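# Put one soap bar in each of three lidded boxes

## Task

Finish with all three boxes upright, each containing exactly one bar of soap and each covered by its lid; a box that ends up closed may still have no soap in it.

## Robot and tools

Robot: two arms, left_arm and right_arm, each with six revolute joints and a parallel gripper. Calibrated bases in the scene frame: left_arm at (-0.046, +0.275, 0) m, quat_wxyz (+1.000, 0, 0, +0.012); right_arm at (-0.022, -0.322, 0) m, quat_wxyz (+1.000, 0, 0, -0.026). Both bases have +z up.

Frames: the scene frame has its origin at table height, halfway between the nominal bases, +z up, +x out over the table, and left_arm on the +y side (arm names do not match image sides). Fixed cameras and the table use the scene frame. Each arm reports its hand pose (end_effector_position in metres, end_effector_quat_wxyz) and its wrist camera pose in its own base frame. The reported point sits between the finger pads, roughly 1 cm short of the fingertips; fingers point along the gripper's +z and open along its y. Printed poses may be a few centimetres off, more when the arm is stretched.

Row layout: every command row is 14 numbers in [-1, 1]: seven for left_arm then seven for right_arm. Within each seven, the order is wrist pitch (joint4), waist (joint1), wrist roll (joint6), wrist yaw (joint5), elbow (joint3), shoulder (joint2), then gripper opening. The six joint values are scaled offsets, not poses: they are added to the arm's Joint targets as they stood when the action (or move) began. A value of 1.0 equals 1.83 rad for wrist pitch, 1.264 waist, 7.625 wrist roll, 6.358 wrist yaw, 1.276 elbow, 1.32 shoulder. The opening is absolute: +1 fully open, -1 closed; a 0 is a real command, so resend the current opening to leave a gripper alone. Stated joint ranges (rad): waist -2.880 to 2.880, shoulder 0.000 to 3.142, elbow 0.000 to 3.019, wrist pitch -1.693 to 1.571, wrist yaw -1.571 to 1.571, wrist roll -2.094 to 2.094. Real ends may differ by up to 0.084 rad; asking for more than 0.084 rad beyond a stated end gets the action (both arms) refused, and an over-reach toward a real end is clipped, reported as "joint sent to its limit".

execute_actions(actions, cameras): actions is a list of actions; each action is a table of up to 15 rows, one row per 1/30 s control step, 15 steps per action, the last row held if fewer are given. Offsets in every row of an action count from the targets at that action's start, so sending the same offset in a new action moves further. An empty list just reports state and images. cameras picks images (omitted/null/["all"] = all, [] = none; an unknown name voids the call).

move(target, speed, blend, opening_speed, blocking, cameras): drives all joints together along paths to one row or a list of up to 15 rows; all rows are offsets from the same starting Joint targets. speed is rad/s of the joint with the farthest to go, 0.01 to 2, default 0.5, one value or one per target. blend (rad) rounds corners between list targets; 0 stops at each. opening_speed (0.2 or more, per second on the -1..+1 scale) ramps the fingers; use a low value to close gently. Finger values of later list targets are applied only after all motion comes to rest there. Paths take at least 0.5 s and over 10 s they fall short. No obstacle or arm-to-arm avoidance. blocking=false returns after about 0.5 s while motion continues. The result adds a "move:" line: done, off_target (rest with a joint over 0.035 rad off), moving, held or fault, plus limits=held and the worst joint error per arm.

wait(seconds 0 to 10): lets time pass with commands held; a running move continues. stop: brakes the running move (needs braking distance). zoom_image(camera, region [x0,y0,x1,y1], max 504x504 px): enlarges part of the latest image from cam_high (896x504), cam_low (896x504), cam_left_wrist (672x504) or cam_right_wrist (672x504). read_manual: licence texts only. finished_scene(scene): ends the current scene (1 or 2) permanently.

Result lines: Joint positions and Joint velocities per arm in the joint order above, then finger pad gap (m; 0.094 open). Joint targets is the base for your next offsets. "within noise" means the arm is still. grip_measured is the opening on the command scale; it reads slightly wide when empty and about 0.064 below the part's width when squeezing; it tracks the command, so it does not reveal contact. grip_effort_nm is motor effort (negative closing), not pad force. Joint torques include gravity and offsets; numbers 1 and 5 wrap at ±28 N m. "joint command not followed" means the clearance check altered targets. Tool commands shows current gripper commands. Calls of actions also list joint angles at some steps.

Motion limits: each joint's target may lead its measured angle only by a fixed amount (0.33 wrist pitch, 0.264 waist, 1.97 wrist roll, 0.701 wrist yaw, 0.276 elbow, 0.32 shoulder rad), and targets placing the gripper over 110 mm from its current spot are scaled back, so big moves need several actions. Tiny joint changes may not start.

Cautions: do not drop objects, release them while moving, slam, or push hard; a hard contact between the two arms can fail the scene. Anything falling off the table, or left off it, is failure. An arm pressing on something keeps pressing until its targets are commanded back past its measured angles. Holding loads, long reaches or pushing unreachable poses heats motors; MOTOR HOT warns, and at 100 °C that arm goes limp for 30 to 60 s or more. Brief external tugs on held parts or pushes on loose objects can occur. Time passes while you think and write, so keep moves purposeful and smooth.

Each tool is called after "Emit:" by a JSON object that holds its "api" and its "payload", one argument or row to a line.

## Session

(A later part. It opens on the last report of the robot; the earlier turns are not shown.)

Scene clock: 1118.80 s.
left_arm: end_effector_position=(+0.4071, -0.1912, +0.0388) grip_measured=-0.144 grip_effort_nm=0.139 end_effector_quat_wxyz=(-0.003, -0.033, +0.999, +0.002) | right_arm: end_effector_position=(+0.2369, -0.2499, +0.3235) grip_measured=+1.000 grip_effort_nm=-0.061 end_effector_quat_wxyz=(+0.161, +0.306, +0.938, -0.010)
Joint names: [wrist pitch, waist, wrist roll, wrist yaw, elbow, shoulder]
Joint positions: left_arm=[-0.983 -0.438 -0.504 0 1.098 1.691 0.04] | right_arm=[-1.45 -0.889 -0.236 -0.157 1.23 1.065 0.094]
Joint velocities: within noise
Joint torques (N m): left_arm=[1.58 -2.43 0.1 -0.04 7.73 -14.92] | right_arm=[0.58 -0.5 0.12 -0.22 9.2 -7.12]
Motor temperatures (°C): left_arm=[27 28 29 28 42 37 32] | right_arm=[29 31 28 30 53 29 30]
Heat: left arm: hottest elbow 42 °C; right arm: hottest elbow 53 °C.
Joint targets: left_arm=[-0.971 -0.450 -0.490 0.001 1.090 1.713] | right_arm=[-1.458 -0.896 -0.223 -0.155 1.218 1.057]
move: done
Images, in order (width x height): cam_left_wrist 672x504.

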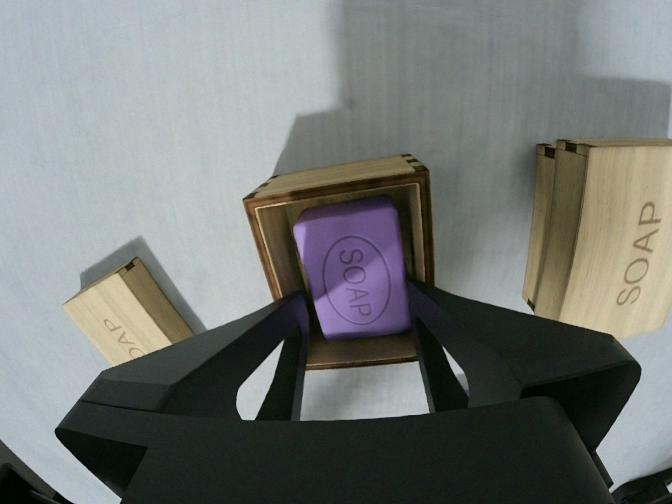

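Emit:
{"api": "move", "payload": {
  "target": [
    [0,0,0,0,0.0368,0,-0.14,0,0,0,0,0,0,1],
    [-0.0393,0,0,0,0.0603,-0.0553,-0.14,0,0,0,0,0,0,1]
  ],
  "speed": 0.06,
  "cameras": ["cam_low","cam_left_wrist"]
}}

Emit:
{"api": "zoom_image", "payload": {
  "camera": "cam_low",
  "region": [490, 250, 600, 320]
}}

Scene clock: 1129.57 s.
left_arm: end_effector_position=(+0.4081, -0.1917, +0.0606) grip_measured=-0.143 grip_effort_nm=0.139 end_effector_quat_wxyz=(+0.001, -0.033, +0.999, +0.000) | right_arm: end_effector_position=(+0.2369, -0.2499, +0.3235) grip_measured=+1.000 grip_effort_nm=-0.056 end_effector_quat_wxyz=(+0.161, +0.306, +0.938, -0.010)
Joint names: [wrist pitch, waist, wrist roll, wrist yaw, elbow, shoulder]
Joint positions: left_arm=[-1.031 -0.438 -0.504 0 1.12 1.657 0.04] | right_arm=[-1.45 -0.889 -0.236 -0.157 1.23 1.065 0.094]
Joint velocities: within noise
Joint torques (N m): left_arm=[0.75 -2.43 0.1 -0.04 13.04 -17.9] | right_arm=[0.58 -0.5 0.12 -0.22 9.22 -7.06]
Motor temperatures (°C): left_arm=[27 28 29 28 42 37 31] | right_arm=[29 31 28 30 53 29 30]
Heat: left arm: hottest elbow 42 °C; right arm: hottest elbow 53 °C.
Joint targets: left_arm=[-1.043 -0.450 -0.490 0.001 1.167 1.641] | right_arm=[-1.458 -0.896 -0.223 -0.155 1.218 1.057]
move: off_target (left_arm); left_arm: the elbow is farthest, 0.047 rad from its target
Images, in order (width x height): cam_low 896x504, cam_left_wrist 672x504.

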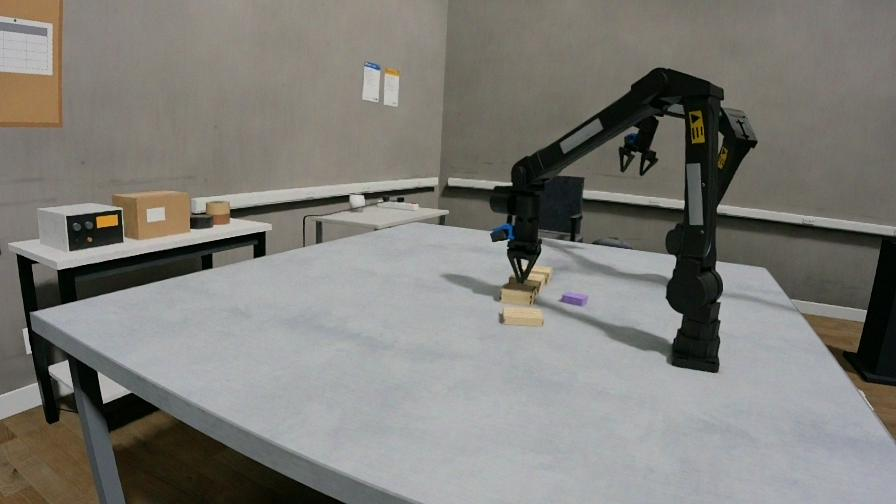

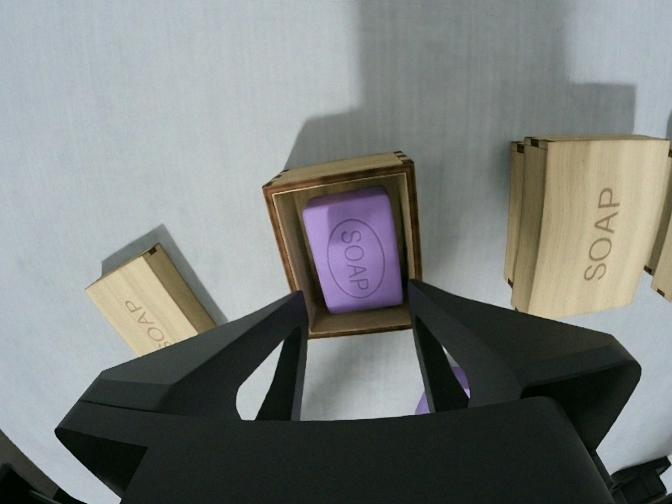

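Scaled by 4.582 from the camera's 896x504 image, which has a finer 1280x720 frame.

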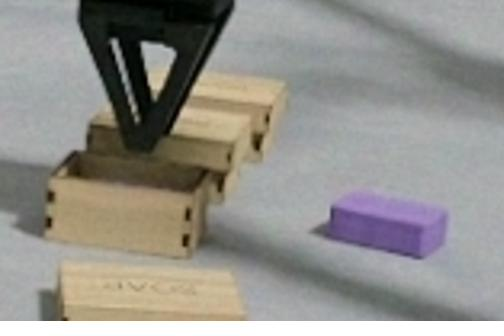

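Emit:
{"api": "move", "payload": {
  "target": [
    [-0.0863,0,0,0,0.0697,-0.053,-0.14,0,0,0,0,0,0,1],
    [-0.0623,0.2389,0,0,-0.1607,-0.2136,0.85,0,0,0,0,0,0,1],
    [0.0339,0.2389,0,0,-0.2363,-0.1235,0.85,0,0,0,0,0,0,1]
  ],
  "speed": [0.15,0.4,0.25],
  "blend": 0.01,
  "cameras": ["cam_left_wrist"]
}}

Scene clock: 1162.07 s.
left_arm: end_effector_position=(+0.3591, -0.0562, +0.0578) grip_measured=+0.847 grip_effort_nm=0.134 end_effector_quat_wxyz=(-0.004, -0.174, +0.985, +0.001) | right_arm: end_effector_position=(+0.2369, -0.2499, +0.3235) grip_measured=+1.000 grip_effort_nm=-0.056 end_effector_quat_wxyz=(+0.161, +0.306, +0.938, -0.010)
Joint names: [wrist pitch, waist, wrist roll, wrist yaw, elbow, shoulder]
Joint positions: left_arm=[-0.994 -0.154 -0.504 0 0.874 1.458 0.087] | right_arm=[-1.45 -0.889 -0.236 -0.157 1.23 1.065 0.094]
Joint velocities: within noise
Joint torques (N m): left_arm=[1.65 -1.08 0.09 -0.04 7.69 -10.87] | right_arm=[0.58 -0.5 0.12 -0.22 9.21 -7.06]
Motor temperatures (°C): left_arm=[27 28 29 28 44 37 31] | right_arm=[29 31 28 30 53 29 30]
Heat: left arm: hottest elbow 44 °C; right arm: hottest elbow 53 °C.
Joint targets: left_arm=[-0.981 -0.148 -0.490 0.001 0.865 1.477] | right_arm=[-1.458 -0.896 -0.223 -0.155 1.218 1.057]
move: done; blend cut to 0 rad at target 2
Images, in order (width x height): cam_left_wrist 672x504.

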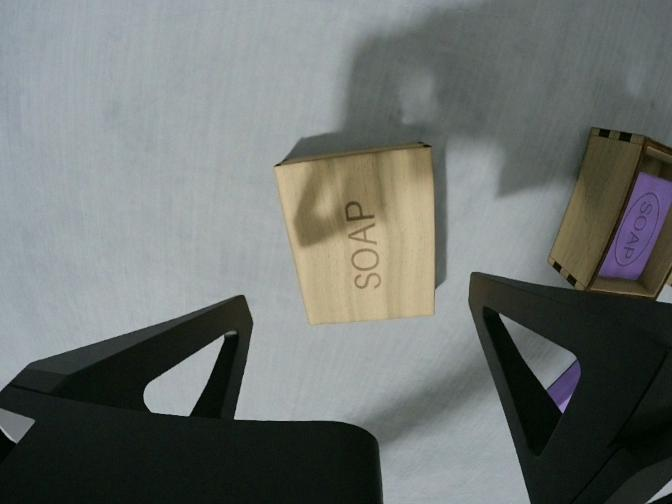

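Emit:
{"api": "move", "payload": {
  "target": [
    [0,-0.0174,0,0,0,0,0.85,0,0,0,0,0,0,1],
    [0.0705,-0.0174,0,0,-0.0384,0.0644,0.85,0,0,0,0,0,0,1]
  ],
  "speed": 0.12,
  "cameras": ["cam_left_wrist"]
}}

Scene clock: 1172.17 s.
left_arm: end_effector_position=(+0.3599, -0.0577, +0.0150) grip_measured=+0.847 grip_effort_nm=0.129 end_effector_quat_wxyz=(-0.004, -0.172, +0.985, +0.001) | right_arm: end_effector_position=(+0.2369, -0.2499, +0.3235) grip_measured=+1.000 grip_effort_nm=-0.056 end_effector_quat_wxyz=(+0.161, +0.306, +0.938, -0.010)
Joint names: [wrist pitch, waist, wrist roll, wrist yaw, elbow, shoulder]
Joint positions: left_arm=[-0.865 -0.158 -0.504 0 0.826 1.54 0.087] | right_arm=[-1.45 -0.889 -0.236 -0.157 1.23 1.065 0.094]
Joint velocities: within noise
Joint torques (N m): left_arm=[1.44 -2.49 0.1 -0.04 6.84 -11.11] | right_arm=[0.58 -0.5 0.12 -0.22 9.21 -7.06]
Motor temperatures (°C): left_arm=[27 28 29 28 44 37 31] | right_arm=[29 31 28 30 53 29 30]
Heat: left arm: hottest elbow 44 °C; right arm: hottest elbow 53 °C.
Joint targets: left_arm=[-0.852 -0.169 -0.490 0.001 0.816 1.563] | right_arm=[-1.458 -0.896 -0.223 -0.155 1.218 1.057]
move: done
Images, in order (width x height): cam_left_wrist 672x504.

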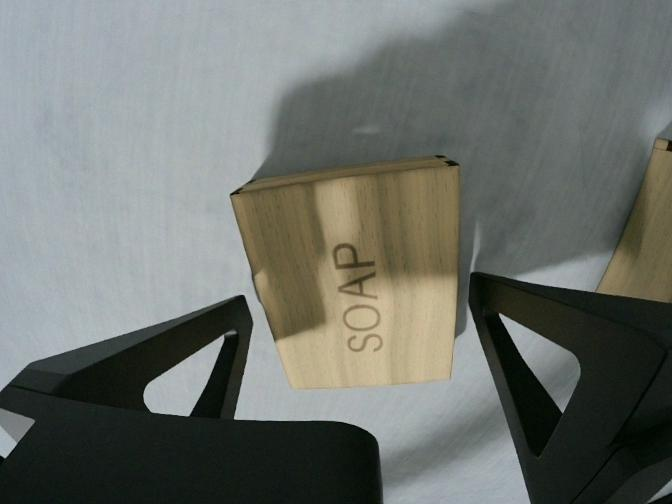

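Emit:
{"api": "move", "payload": {
  "target": [0,0,0,0,0,0,0.3,0,0,0,0,0,0,1],
  "opening_speed": 0.5,
  "cameras": []
}}

Emit:
{"api": "move", "payload": {
  "target": [
    [0,0,0,0,0.0392,0,0.3,0,0,0,0,0,0,1],
    [-0.1798,0,0,0,0.163,-0.1545,0.3,0,0,0,0,0,0,1],
    [-0.1492,-0.2199,-0.0052,0,0.3205,0.0523,0.3,0,0,0,0,0,0,1],
    [-0.0866,-0.2199,-0.0052,0,0.2252,0.0902,0.3,0,0,0,0,0,0,1]
  ],
  "speed": [0.1,0.25,0.35,0.12],
  "blend": 0.01,
  "cameras": ["cam_left_wrist"]
}}

Emit:
{"api": "zoom_image", "payload": {
  "camera": "cam_left_wrist",
  "region": [220, 120, 480, 220]
}}

Scene clock: 1197.50 s.
left_arm: end_effector_position=(+0.3600, -0.0577, +0.0150) grip_measured=+0.395 grip_effort_nm=-0.989 end_effector_quat_wxyz=(-0.004, -0.172, +0.985, +0.001) | right_arm: end_effector_position=(+0.2369, -0.2499, +0.3235) grip_measured=+1.000 grip_effort_nm=-0.061 end_effector_quat_wxyz=(+0.161, +0.306, +0.938, -0.010)
Joint names: [wrist pitch, waist, wrist roll, wrist yaw, elbow, shoulder]
Joint positions: left_arm=[-0.864 -0.158 -0.504 0 0.826 1.54 0.066] | right_arm=[-1.45 -0.889 -0.236 -0.157 1.23 1.065 0.094]
Joint velocities: within noise
Joint torques (N m): left_arm=[1.59 -2.37 0.1 -0.04 6.87 -11.16] | right_arm=[0.58 -0.56 0.12 -0.22 9.21 -7.12]
Motor temperatures (°C): left_arm=[27 28 29 28 43 37 30] | right_arm=[29 31 28 30 53 29 30]
Heat: left arm: hottest elbow 43 °C; right arm: hottest elbow 53 °C.
Joint targets: left_arm=[-0.852 -0.169 -0.490 0.001 0.816 1.563] | right_arm=[-1.458 -0.896 -0.223 -0.155 1.218 1.057]
move: done
No camera images: "cameras" was empty.

Scene clock: 1201.70 s.
left_arm: end_effector_position=(+0.4053, -0.1936, +0.0575) grip_measured=+0.393 grip_effort_nm=-1.038 end_effector_quat_wxyz=(+0.001, -0.036, +0.999, +0.000) | right_arm: end_effector_position=(+0.2369, -0.2499, +0.3235) grip_measured=+1.000 grip_effort_nm=-0.061 end_effector_quat_wxyz=(+0.161, +0.306, +0.938, -0.010)
Joint names: [wrist pitch, waist, wrist roll, wrist yaw, elbow, shoulder]
Joint positions: left_arm=[-1.023 -0.445 -0.516 0 1.112 1.658 0.065] | right_arm=[-1.45 -0.889 -0.236 -0.157 1.23 1.065 0.094]
Joint velocities: within noise
Joint torques (N m): left_arm=[1.61 -1.79 -0.22 -0.04 7.94 -14.56] | right_arm=[0.58 -0.5 0.12 -0.23 9.21 -7.12]
Motor temperatures (°C): left_arm=[27 28 29 28 43 37 31] | right_arm=[29 31 28 30 53 29 30]
Heat: left arm: hottest elbow 43 °C; right arm: hottest elbow 53 °C.
Joint targets: left_arm=[-1.011 -0.447 -0.530 0.001 1.104 1.681] | right_arm=[-1.458 -0.896 -0.223 -0.155 1.218 1.057]
move: done
Images, in order (width x height): cam_left_wrist 672x504.

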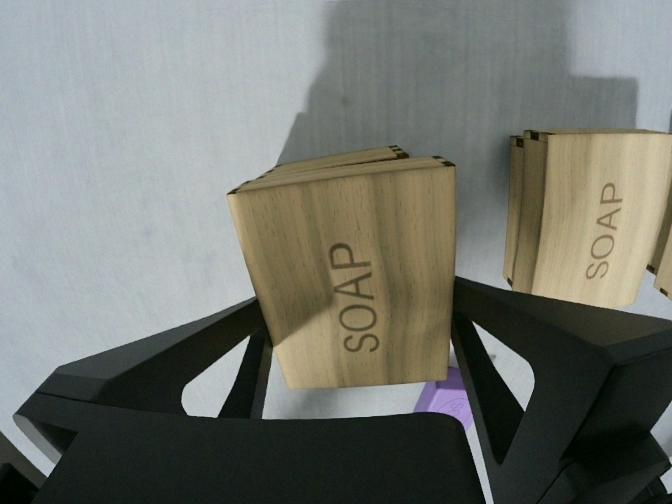

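Scaled by 1.938 from the camera's 672x504 image, which has a finer 960x720 frame.

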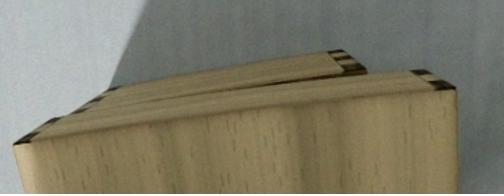

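Emit:
{"api": "move", "payload": {
  "target": [
    [0,0.0122,-0.003,0,0,0,0.3,0,0,0,0,0,0,1],
    [0.004,0.0122,-0.003,0,-0.002,0.006,0.3,0,0,0,0,0,0,1]
  ],
  "speed": 0.04,
  "cameras": ["cam_left_wrist"]
}}

Emit:
{"api": "zoom_image", "payload": {
  "camera": "cam_left_wrist",
  "region": [220, 120, 480, 220]
}}

Scene clock: 1218.73 s.
left_arm: end_effector_position=(+0.4068, -0.1939, +0.0555) grip_measured=+0.393 grip_effort_nm=-1.038 end_effector_quat_wxyz=(+0.002, -0.047, +0.999, -0.001) | right_arm: end_effector_position=(+0.2369, -0.2499, +0.3235) grip_measured=+1.000 grip_effort_nm=-0.061 end_effector_quat_wxyz=(+0.161, +0.306, +0.938, -0.010)
Joint names: [wrist pitch, waist, wrist roll, wrist yaw, elbow, shoulder]
Joint positions: left_arm=[-1.016 -0.444 -0.538 0 1.112 1.663 0.065] | right_arm=[-1.45 -0.889 -0.236 -0.157 1.23 1.065 0.094]
Joint velocities: within noise
Joint torques (N m): left_arm=[1.55 -0.67 -0.23 -0.04 7.66 -14.21] | right_arm=[0.58 -0.56 0.12 -0.22 9.21 -7.06]
Motor temperatures (°C): left_arm=[27 28 29 28 43 37 31] | right_arm=[29 31 28 30 53 29 30]
Heat: left arm: hottest elbow 43 °C; right arm: hottest elbow 53 °C.
Joint targets: left_arm=[-1.003 -0.432 -0.553 0.001 1.101 1.689] | right_arm=[-1.458 -0.896 -0.223 -0.155 1.218 1.057]
move: done
Images, in order (width x height): cam_left_wrist 672x504.

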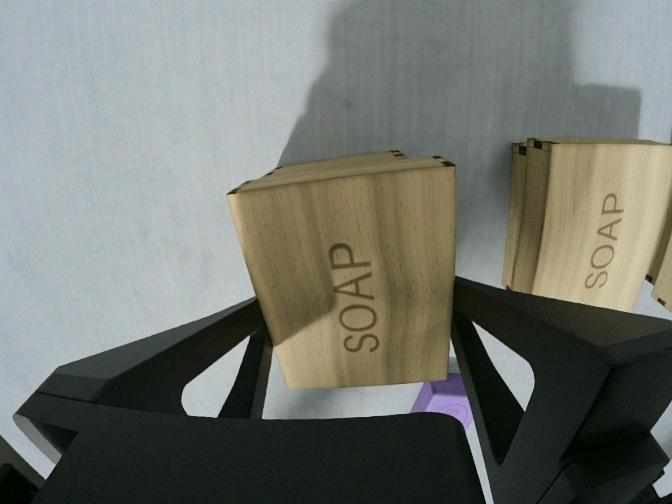

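Scaled by 1.938 from the camera's 672x504 image, which has a finer 960x720 frame.

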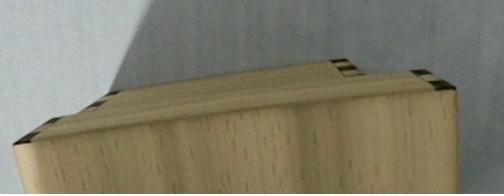

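Emit:
{"api": "move", "payload": {
  "target": [
    [0.0038,0.005,0,0,-0.0047,0.001,0.3,0,0,0,0,0,0,1]
  ],
  "speed": 0.04,
  "cameras": ["cam_left_wrist"]
}}

Emit:
{"api": "zoom_image", "payload": {
  "camera": "cam_left_wrist",
  "region": [220, 120, 480, 220]
}}

Scene clock: 1241.07 s.
left_arm: end_effector_position=(+0.4067, -0.1907, +0.0528) grip_measured=+0.393 grip_effort_nm=-1.038 end_effector_quat_wxyz=(+0.001, -0.051, +0.999, +0.000) | right_arm: end_effector_position=(+0.2369, -0.2499, +0.3235) grip_measured=+1.000 grip_effort_nm=-0.051 end_effector_quat_wxyz=(+0.161, +0.306, +0.938, -0.010)
Joint names: [wrist pitch, waist, wrist roll, wrist yaw, elbow, shoulder]
Joint positions: left_arm=[-1.009 -0.437 -0.539 0 1.105 1.664 0.065] | right_arm=[-1.45 -0.889 -0.236 -0.157 1.23 1.065 0.094]
Joint velocities: within noise
Joint torques (N m): left_arm=[1.69 -0.85 -0.22 -0.04 7.71 -14.21] | right_arm=[0.57 -0.5 0.12 -0.22 9.21 -7.06]
Motor temperatures (°C): left_arm=[27 28 29 28 42 36 32] | right_arm=[29 31 28 30 53 29 30]
Heat: left arm: hottest elbow 42 °C; right arm: hottest elbow 53 °C.
Joint targets: left_arm=[-0.996 -0.426 -0.553 0.001 1.095 1.691] | right_arm=[-1.458 -0.896 -0.223 -0.155 1.218 1.057]
move: done
Images, in order (width x height): cam_left_wrist 672x504.

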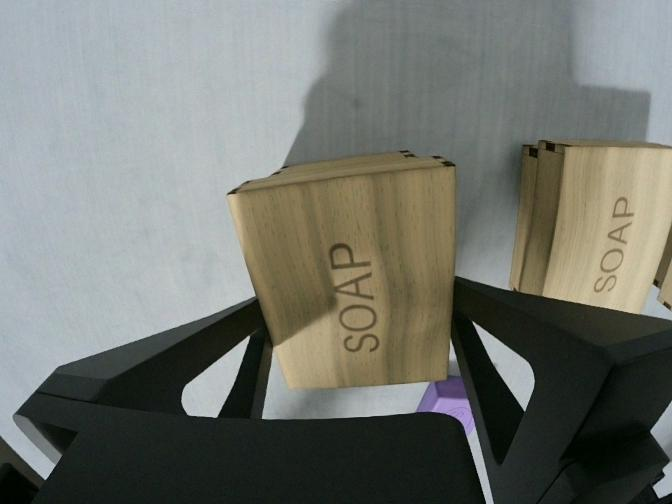

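Scaled by 1.938 from the camera's 672x504 image, which has a finer 960x720 frame.

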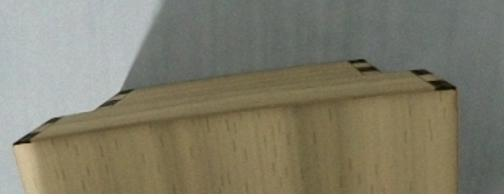

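Emit:
{"api": "move", "payload": {
  "target": [
    [0.0148,0.0008,0,0,-0.0067,0.0148,0.3,0,0,0,0,0,0,1]
  ],
  "speed": 0.03,
  "cameras": ["cam_left_wrist"]
}}

Emit:
{"api": "zoom_image", "payload": {
  "camera": "cam_left_wrist",
  "region": [220, 120, 480, 220]
}}

Scene clock: 1265.87 s.
left_arm: end_effector_position=(+0.4078, -0.1908, +0.0417) grip_measured=+0.393 grip_effort_nm=-1.043 end_effector_quat_wxyz=(+0.001, -0.051, +0.999, +0.000) | right_arm: end_effector_position=(+0.2369, -0.2499, +0.3235) grip_measured=+1.000 grip_effort_nm=-0.046 end_effector_quat_wxyz=(+0.161, +0.306, +0.938, -0.010)
Joint names: [wrist pitch, waist, wrist roll, wrist yaw, elbow, shoulder]
Joint positions: left_arm=[-0.982 -0.437 -0.539 0 1.096 1.684 0.065] | right_arm=[-1.45 -0.889 -0.236 -0.157 1.23 1.065 0.094]
Joint velocities: within noise
Joint torques (N m): left_arm=[1.76 -0.67 -0.21 -0.04 7.6 -14.33] | right_arm=[0.58 -0.56 0.12 -0.22 9.21 -7.06]
Motor temperatures (°C): left_arm=[27 27 29 28 42 37 32] | right_arm=[29 31 28 30 53 29 30]
Heat: left arm: hottest elbow 42 °C; right arm: hottest elbow 53 °C.
Joint targets: left_arm=[-0.969 -0.425 -0.553 0.001 1.087 1.710] | right_arm=[-1.458 -0.896 -0.223 -0.155 1.218 1.057]
move: done
Images, in order (width x height): cam_left_wrist 672x504.

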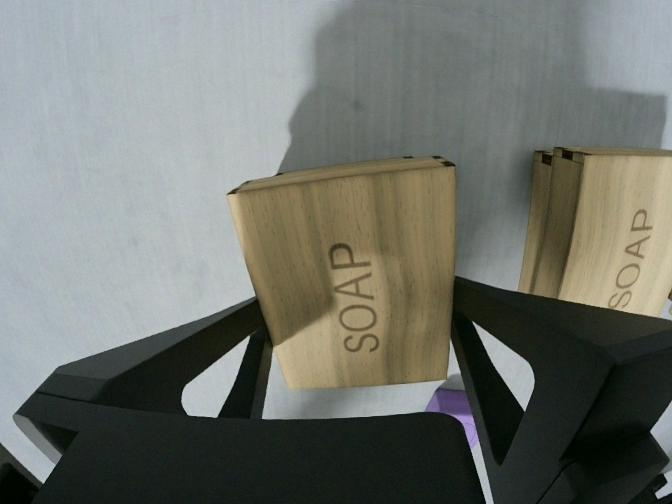

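Scaled by 1.938 from the camera's 672x504 image, which has a finer 960x720 frame.

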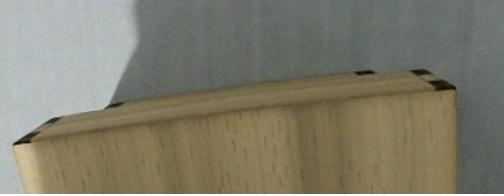

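Emit:
{"api": "move", "payload": {
  "target": [
    [0.011,0,0,0,-0.0045,0.0118,0.3,0,0,0,0,0,0,1]
  ],
  "speed": 0.03,
  "cameras": []
}}

Scene clock: 1272.57 s.
left_arm: end_effector_position=(+0.4087, -0.1906, +0.0356) grip_measured=+0.393 grip_effort_nm=-1.033 end_effector_quat_wxyz=(+0.001, -0.052, +0.999, +0.000) | right_arm: end_effector_position=(+0.2369, -0.2499, +0.3235) grip_measured=+1.000 grip_effort_nm=-0.056 end_effector_quat_wxyz=(+0.161, +0.306, +0.938, -0.010)
Joint names: [wrist pitch, waist, wrist roll, wrist yaw, elbow, shoulder]
Joint positions: left_arm=[-0.967 -0.436 -0.539 0 1.092 1.695 0.065] | right_arm=[-1.45 -0.889 -0.236 -0.157 1.23 1.065 0.094]
Joint velocities: within noise
Joint torques (N m): left_arm=[1.84 -0.79 -0.21 -0.04 7.36 -13.98] | right_arm=[0.58 -0.5 0.12 -0.22 9.2 -7.06]
Motor temperatures (°C): left_arm=[27 27 29 28 42 37 32] | right_arm=[29 31 28 30 53 29 30]
Heat: left arm: hottest elbow 42 °C; right arm: hottest elbow 53 °C.
Joint targets: left_arm=[-0.949 -0.425 -0.553 0.001 1.081 1.726] | right_arm=[-1.458 -0.896 -0.223 -0.155 1.218 1.057]
move: done
No camera images: "cameras" was empty.

Emit:
{"api": "move", "payload": {
  "target": [
    [0,0,0,0,-0.002,0.006,0.3,0,0,0,0,0,0,1]
  ],
  "speed": 0.03,
  "cameras": []
}}

Scene clock: 1280.40 s.
left_arm: end_effector_position=(+0.4086, -0.1906, +0.0354) grip_measured=+0.393 grip_effort_nm=-1.033 end_effector_quat_wxyz=(+0.000, -0.052, +0.999, +0.000) | right_arm: end_effector_position=(+0.2369, -0.2499, +0.3235) grip_measured=+1.000 grip_effort_nm=-0.051 end_effector_quat_wxyz=(+0.161, +0.306, +0.938, -0.010)
Joint names: [wrist pitch, waist, wrist roll, wrist yaw, elbow, shoulder]
Joint positions: left_arm=[-0.967 -0.436 -0.539 0 1.092 1.695 0.065] | right_arm=[-1.45 -0.889 -0.236 -0.157 1.23 1.065 0.094]
Joint velocities: within noise
Joint torques (N m): left_arm=[1.83 -0.73 -0.21 -0.04 7.13 -13.39] | right_arm=[0.57 -0.56 0.12 -0.22 9.21 -7.06]
Motor temperatures (°C): left_arm=[27 27 29 28 41 37 32] | right_arm=[29 31 28 30 53 29 30]
Heat: left arm: hottest elbow 41 °C; right arm: hottest elbow 53 °C.
Joint targets: left_arm=[-0.949 -0.425 -0.553 0.001 1.078 1.734] | right_arm=[-1.458 -0.896 -0.223 -0.155 1.218 1.057]
move: off_target (left_arm); left_arm: the shoulder is farthest, 0.039 rad from its target
No camera images: "cameras" was empty.

Emit:
{"api": "move", "payload": {
  "target": [0,0,0,0,0.004,-0.0075,0.3,0,0,0,0,0,0,1],
  "speed": 0.1,
  "cameras": []
}}

Emit:
{"api": "move", "payload": {
  "target": [0,0,0,0,0,0,0.7,0,0,0,0,0,0,1],
  "opening_speed": 0.5,
  "cameras": ["cam_left_wrist"]
}}

Emit:
{"api": "move", "payload": {
  "target": [
    [0,0,0,0,0.0431,0,0.7,0,0,0,0,0,0,1],
    [-0.142,0,0,0,0.142,-0.119,0.7,0,0,0,0,0,0,1]
  ],
  "speed": [0.08,0.2],
  "blend": 0.01,
  "cameras": ["cam_low","cam_left_wrist"]
}}

Emit:
{"api": "zoom_image", "payload": {
  "camera": "cam_low",
  "region": [490, 250, 600, 320]
}}

Scene clock: 1292.97 s.
left_arm: end_effector_position=(+0.4086, -0.1906, +0.0354) grip_measured=+0.393 grip_effort_nm=-1.043 end_effector_quat_wxyz=(+0.000, -0.052, +0.999, +0.000) | right_arm: end_effector_position=(+0.2369, -0.2499, +0.3235) grip_measured=+1.000 grip_effort_nm=-0.061 end_effector_quat_wxyz=(+0.161, +0.306, +0.938, -0.010)
Joint names: [wrist pitch, waist, wrist roll, wrist yaw, elbow, shoulder]
Joint positions: left_arm=[-0.967 -0.436 -0.539 0 1.092 1.695 0.065] | right_arm=[-1.45 -0.889 -0.236 -0.157 1.23 1.065 0.094]
Joint velocities: within noise
Joint torques (N m): left_arm=[1.84 -0.73 -0.21 -0.04 7.58 -14.27] | right_arm=[0.58 -0.5 0.12 -0.23 9.21 -7.06]
Motor temperatures (°C): left_arm=[27 27 29 28 41 37 32] | right_arm=[29 31 28 30 53 29 30]
Heat: left arm: hottest elbow 41 °C; right arm: hottest elbow 53 °C.
Joint targets: left_arm=[-0.949 -0.425 -0.553 0.001 1.083 1.724] | right_arm=[-1.458 -0.896 -0.223 -0.155 1.218 1.057]
move: done
No camera images: "cameras" was empty.

Scene clock: 1294.10 s.
left_arm: end_effector_position=(+0.4098, -0.1912, +0.0350) grip_measured=+0.696 grip_effort_nm=0.139 end_effector_quat_wxyz=(+0.002, -0.052, +0.999, -0.001) | right_arm: end_effector_position=(+0.2369, -0.2499, +0.3235) grip_measured=+1.000 grip_effort_nm=-0.051 end_effector_quat_wxyz=(+0.161, +0.306, +0.938, -0.010)
Joint names: [wrist pitch, waist, wrist roll, wrist yaw, elbow, shoulder]
Joint positions: left_arm=[-0.962 -0.436 -0.539 0 1.092 1.696 0.08] | right_arm=[-1.45 -0.889 -0.236 -0.157 1.23 1.065 0.094]
Joint velocities: within noise
Joint torques (N m): left_arm=[1.62 -0.73 -0.21 -0.04 7.6 -14.39] | right_arm=[0.58 -0.5 0.12 -0.22 9.21 -7.06]
Motor temperatures (°C): left_arm=[27 27 29 28 41 36 32] | right_arm=[29 31 28 30 53 29 30]
Heat: left arm: hottest elbow 41 °C; right arm: hottest elbow 53 °C.
Joint targets: left_arm=[-0.949 -0.425 -0.553 0.001 1.083 1.724] | right_arm=[-1.458 -0.896 -0.223 -0.155 1.218 1.057]
move: done
Images, in order (width x height): cam_left_wrist 672x504.

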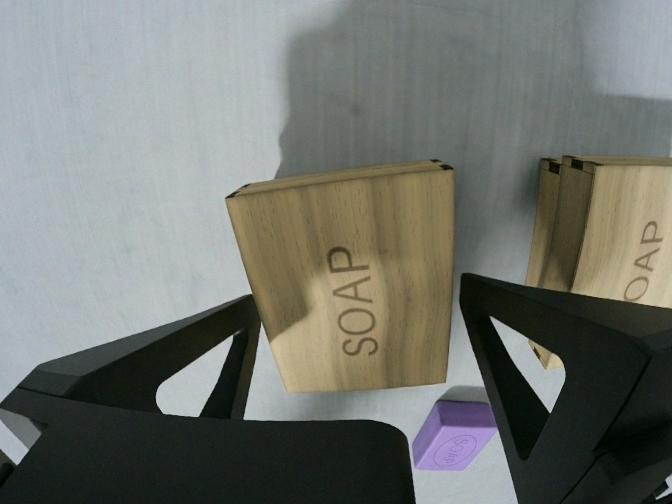

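Scene clock: 1296.63 s.
left_arm: end_effector_position=(+0.4101, -0.1913, +0.1267) grip_measured=+0.697 grip_effort_nm=0.129 end_effector_quat_wxyz=(+0.004, -0.052, +0.999, -0.002) | right_arm: end_effector_position=(+0.2369, -0.2499, +0.3235) grip_measured=+1.000 grip_effort_nm=-0.051 end_effector_quat_wxyz=(+0.161, +0.306, +0.938, -0.010)
Joint names: [wrist pitch, waist, wrist roll, wrist yaw, elbow, shoulder]
Joint positions: left_arm=[-1.197 -0.436 -0.539 0 1.216 1.58 0.08] | right_arm=[-1.45 -0.889 -0.236 -0.157 1.23 1.065 0.094]
Joint velocities: within noise
Joint torques (N m): left_arm=[0.7 -0.79 -0.21 -0.04 13.96 -17.73] | right_arm=[0.57 -0.5 0.12 -0.22 9.22 -7.06]
Motor temperatures (°C): left_arm=[27 27 29 28 41 37 32] | right_arm=[29 31 28 30 53 29 30]
Heat: left arm: hottest elbow 41 °C; right arm: hottest elbow 53 °C.
Joint targets: left_arm=[-1.209 -0.425 -0.553 0.001 1.265 1.567] | right_arm=[-1.458 -0.896 -0.223 -0.155 1.218 1.057]
move: off_target (left_arm); left_arm: the elbow is farthest, 0.048 rad from its target
Images, in order (width x height): cam_low 896x504, cam_left_wrist 672x504.

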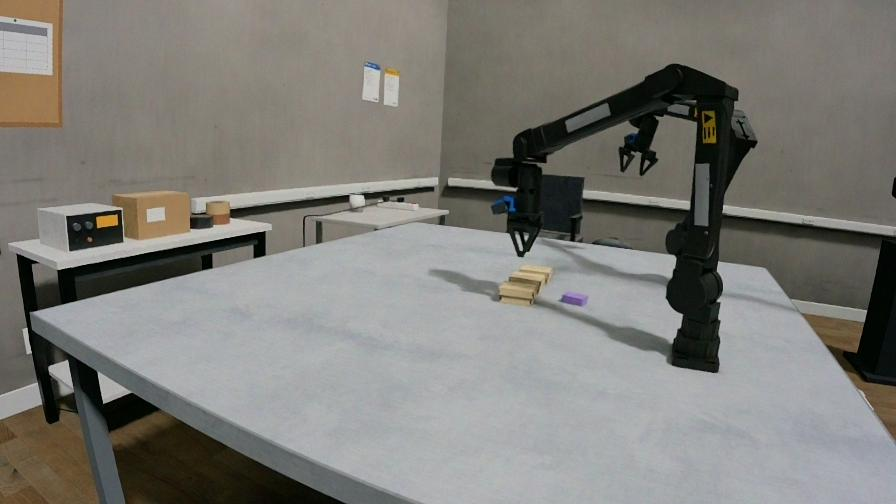

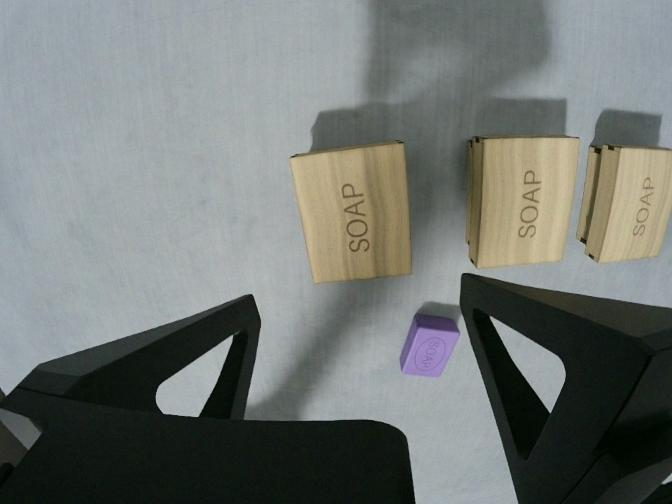

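Scaled by 4.582 from the camera's 896x504 image, which has a finer 1280x720 frame.

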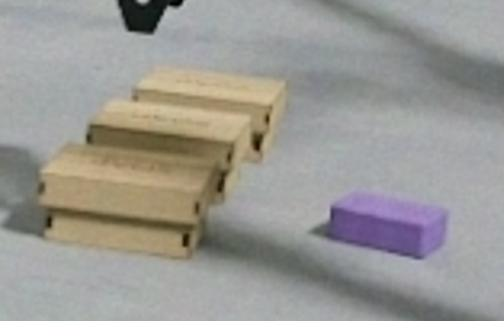

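Emit:
{"api": "finished_scene", "payload": {
  "scene": 2
}}

The scene is finished: the task was done.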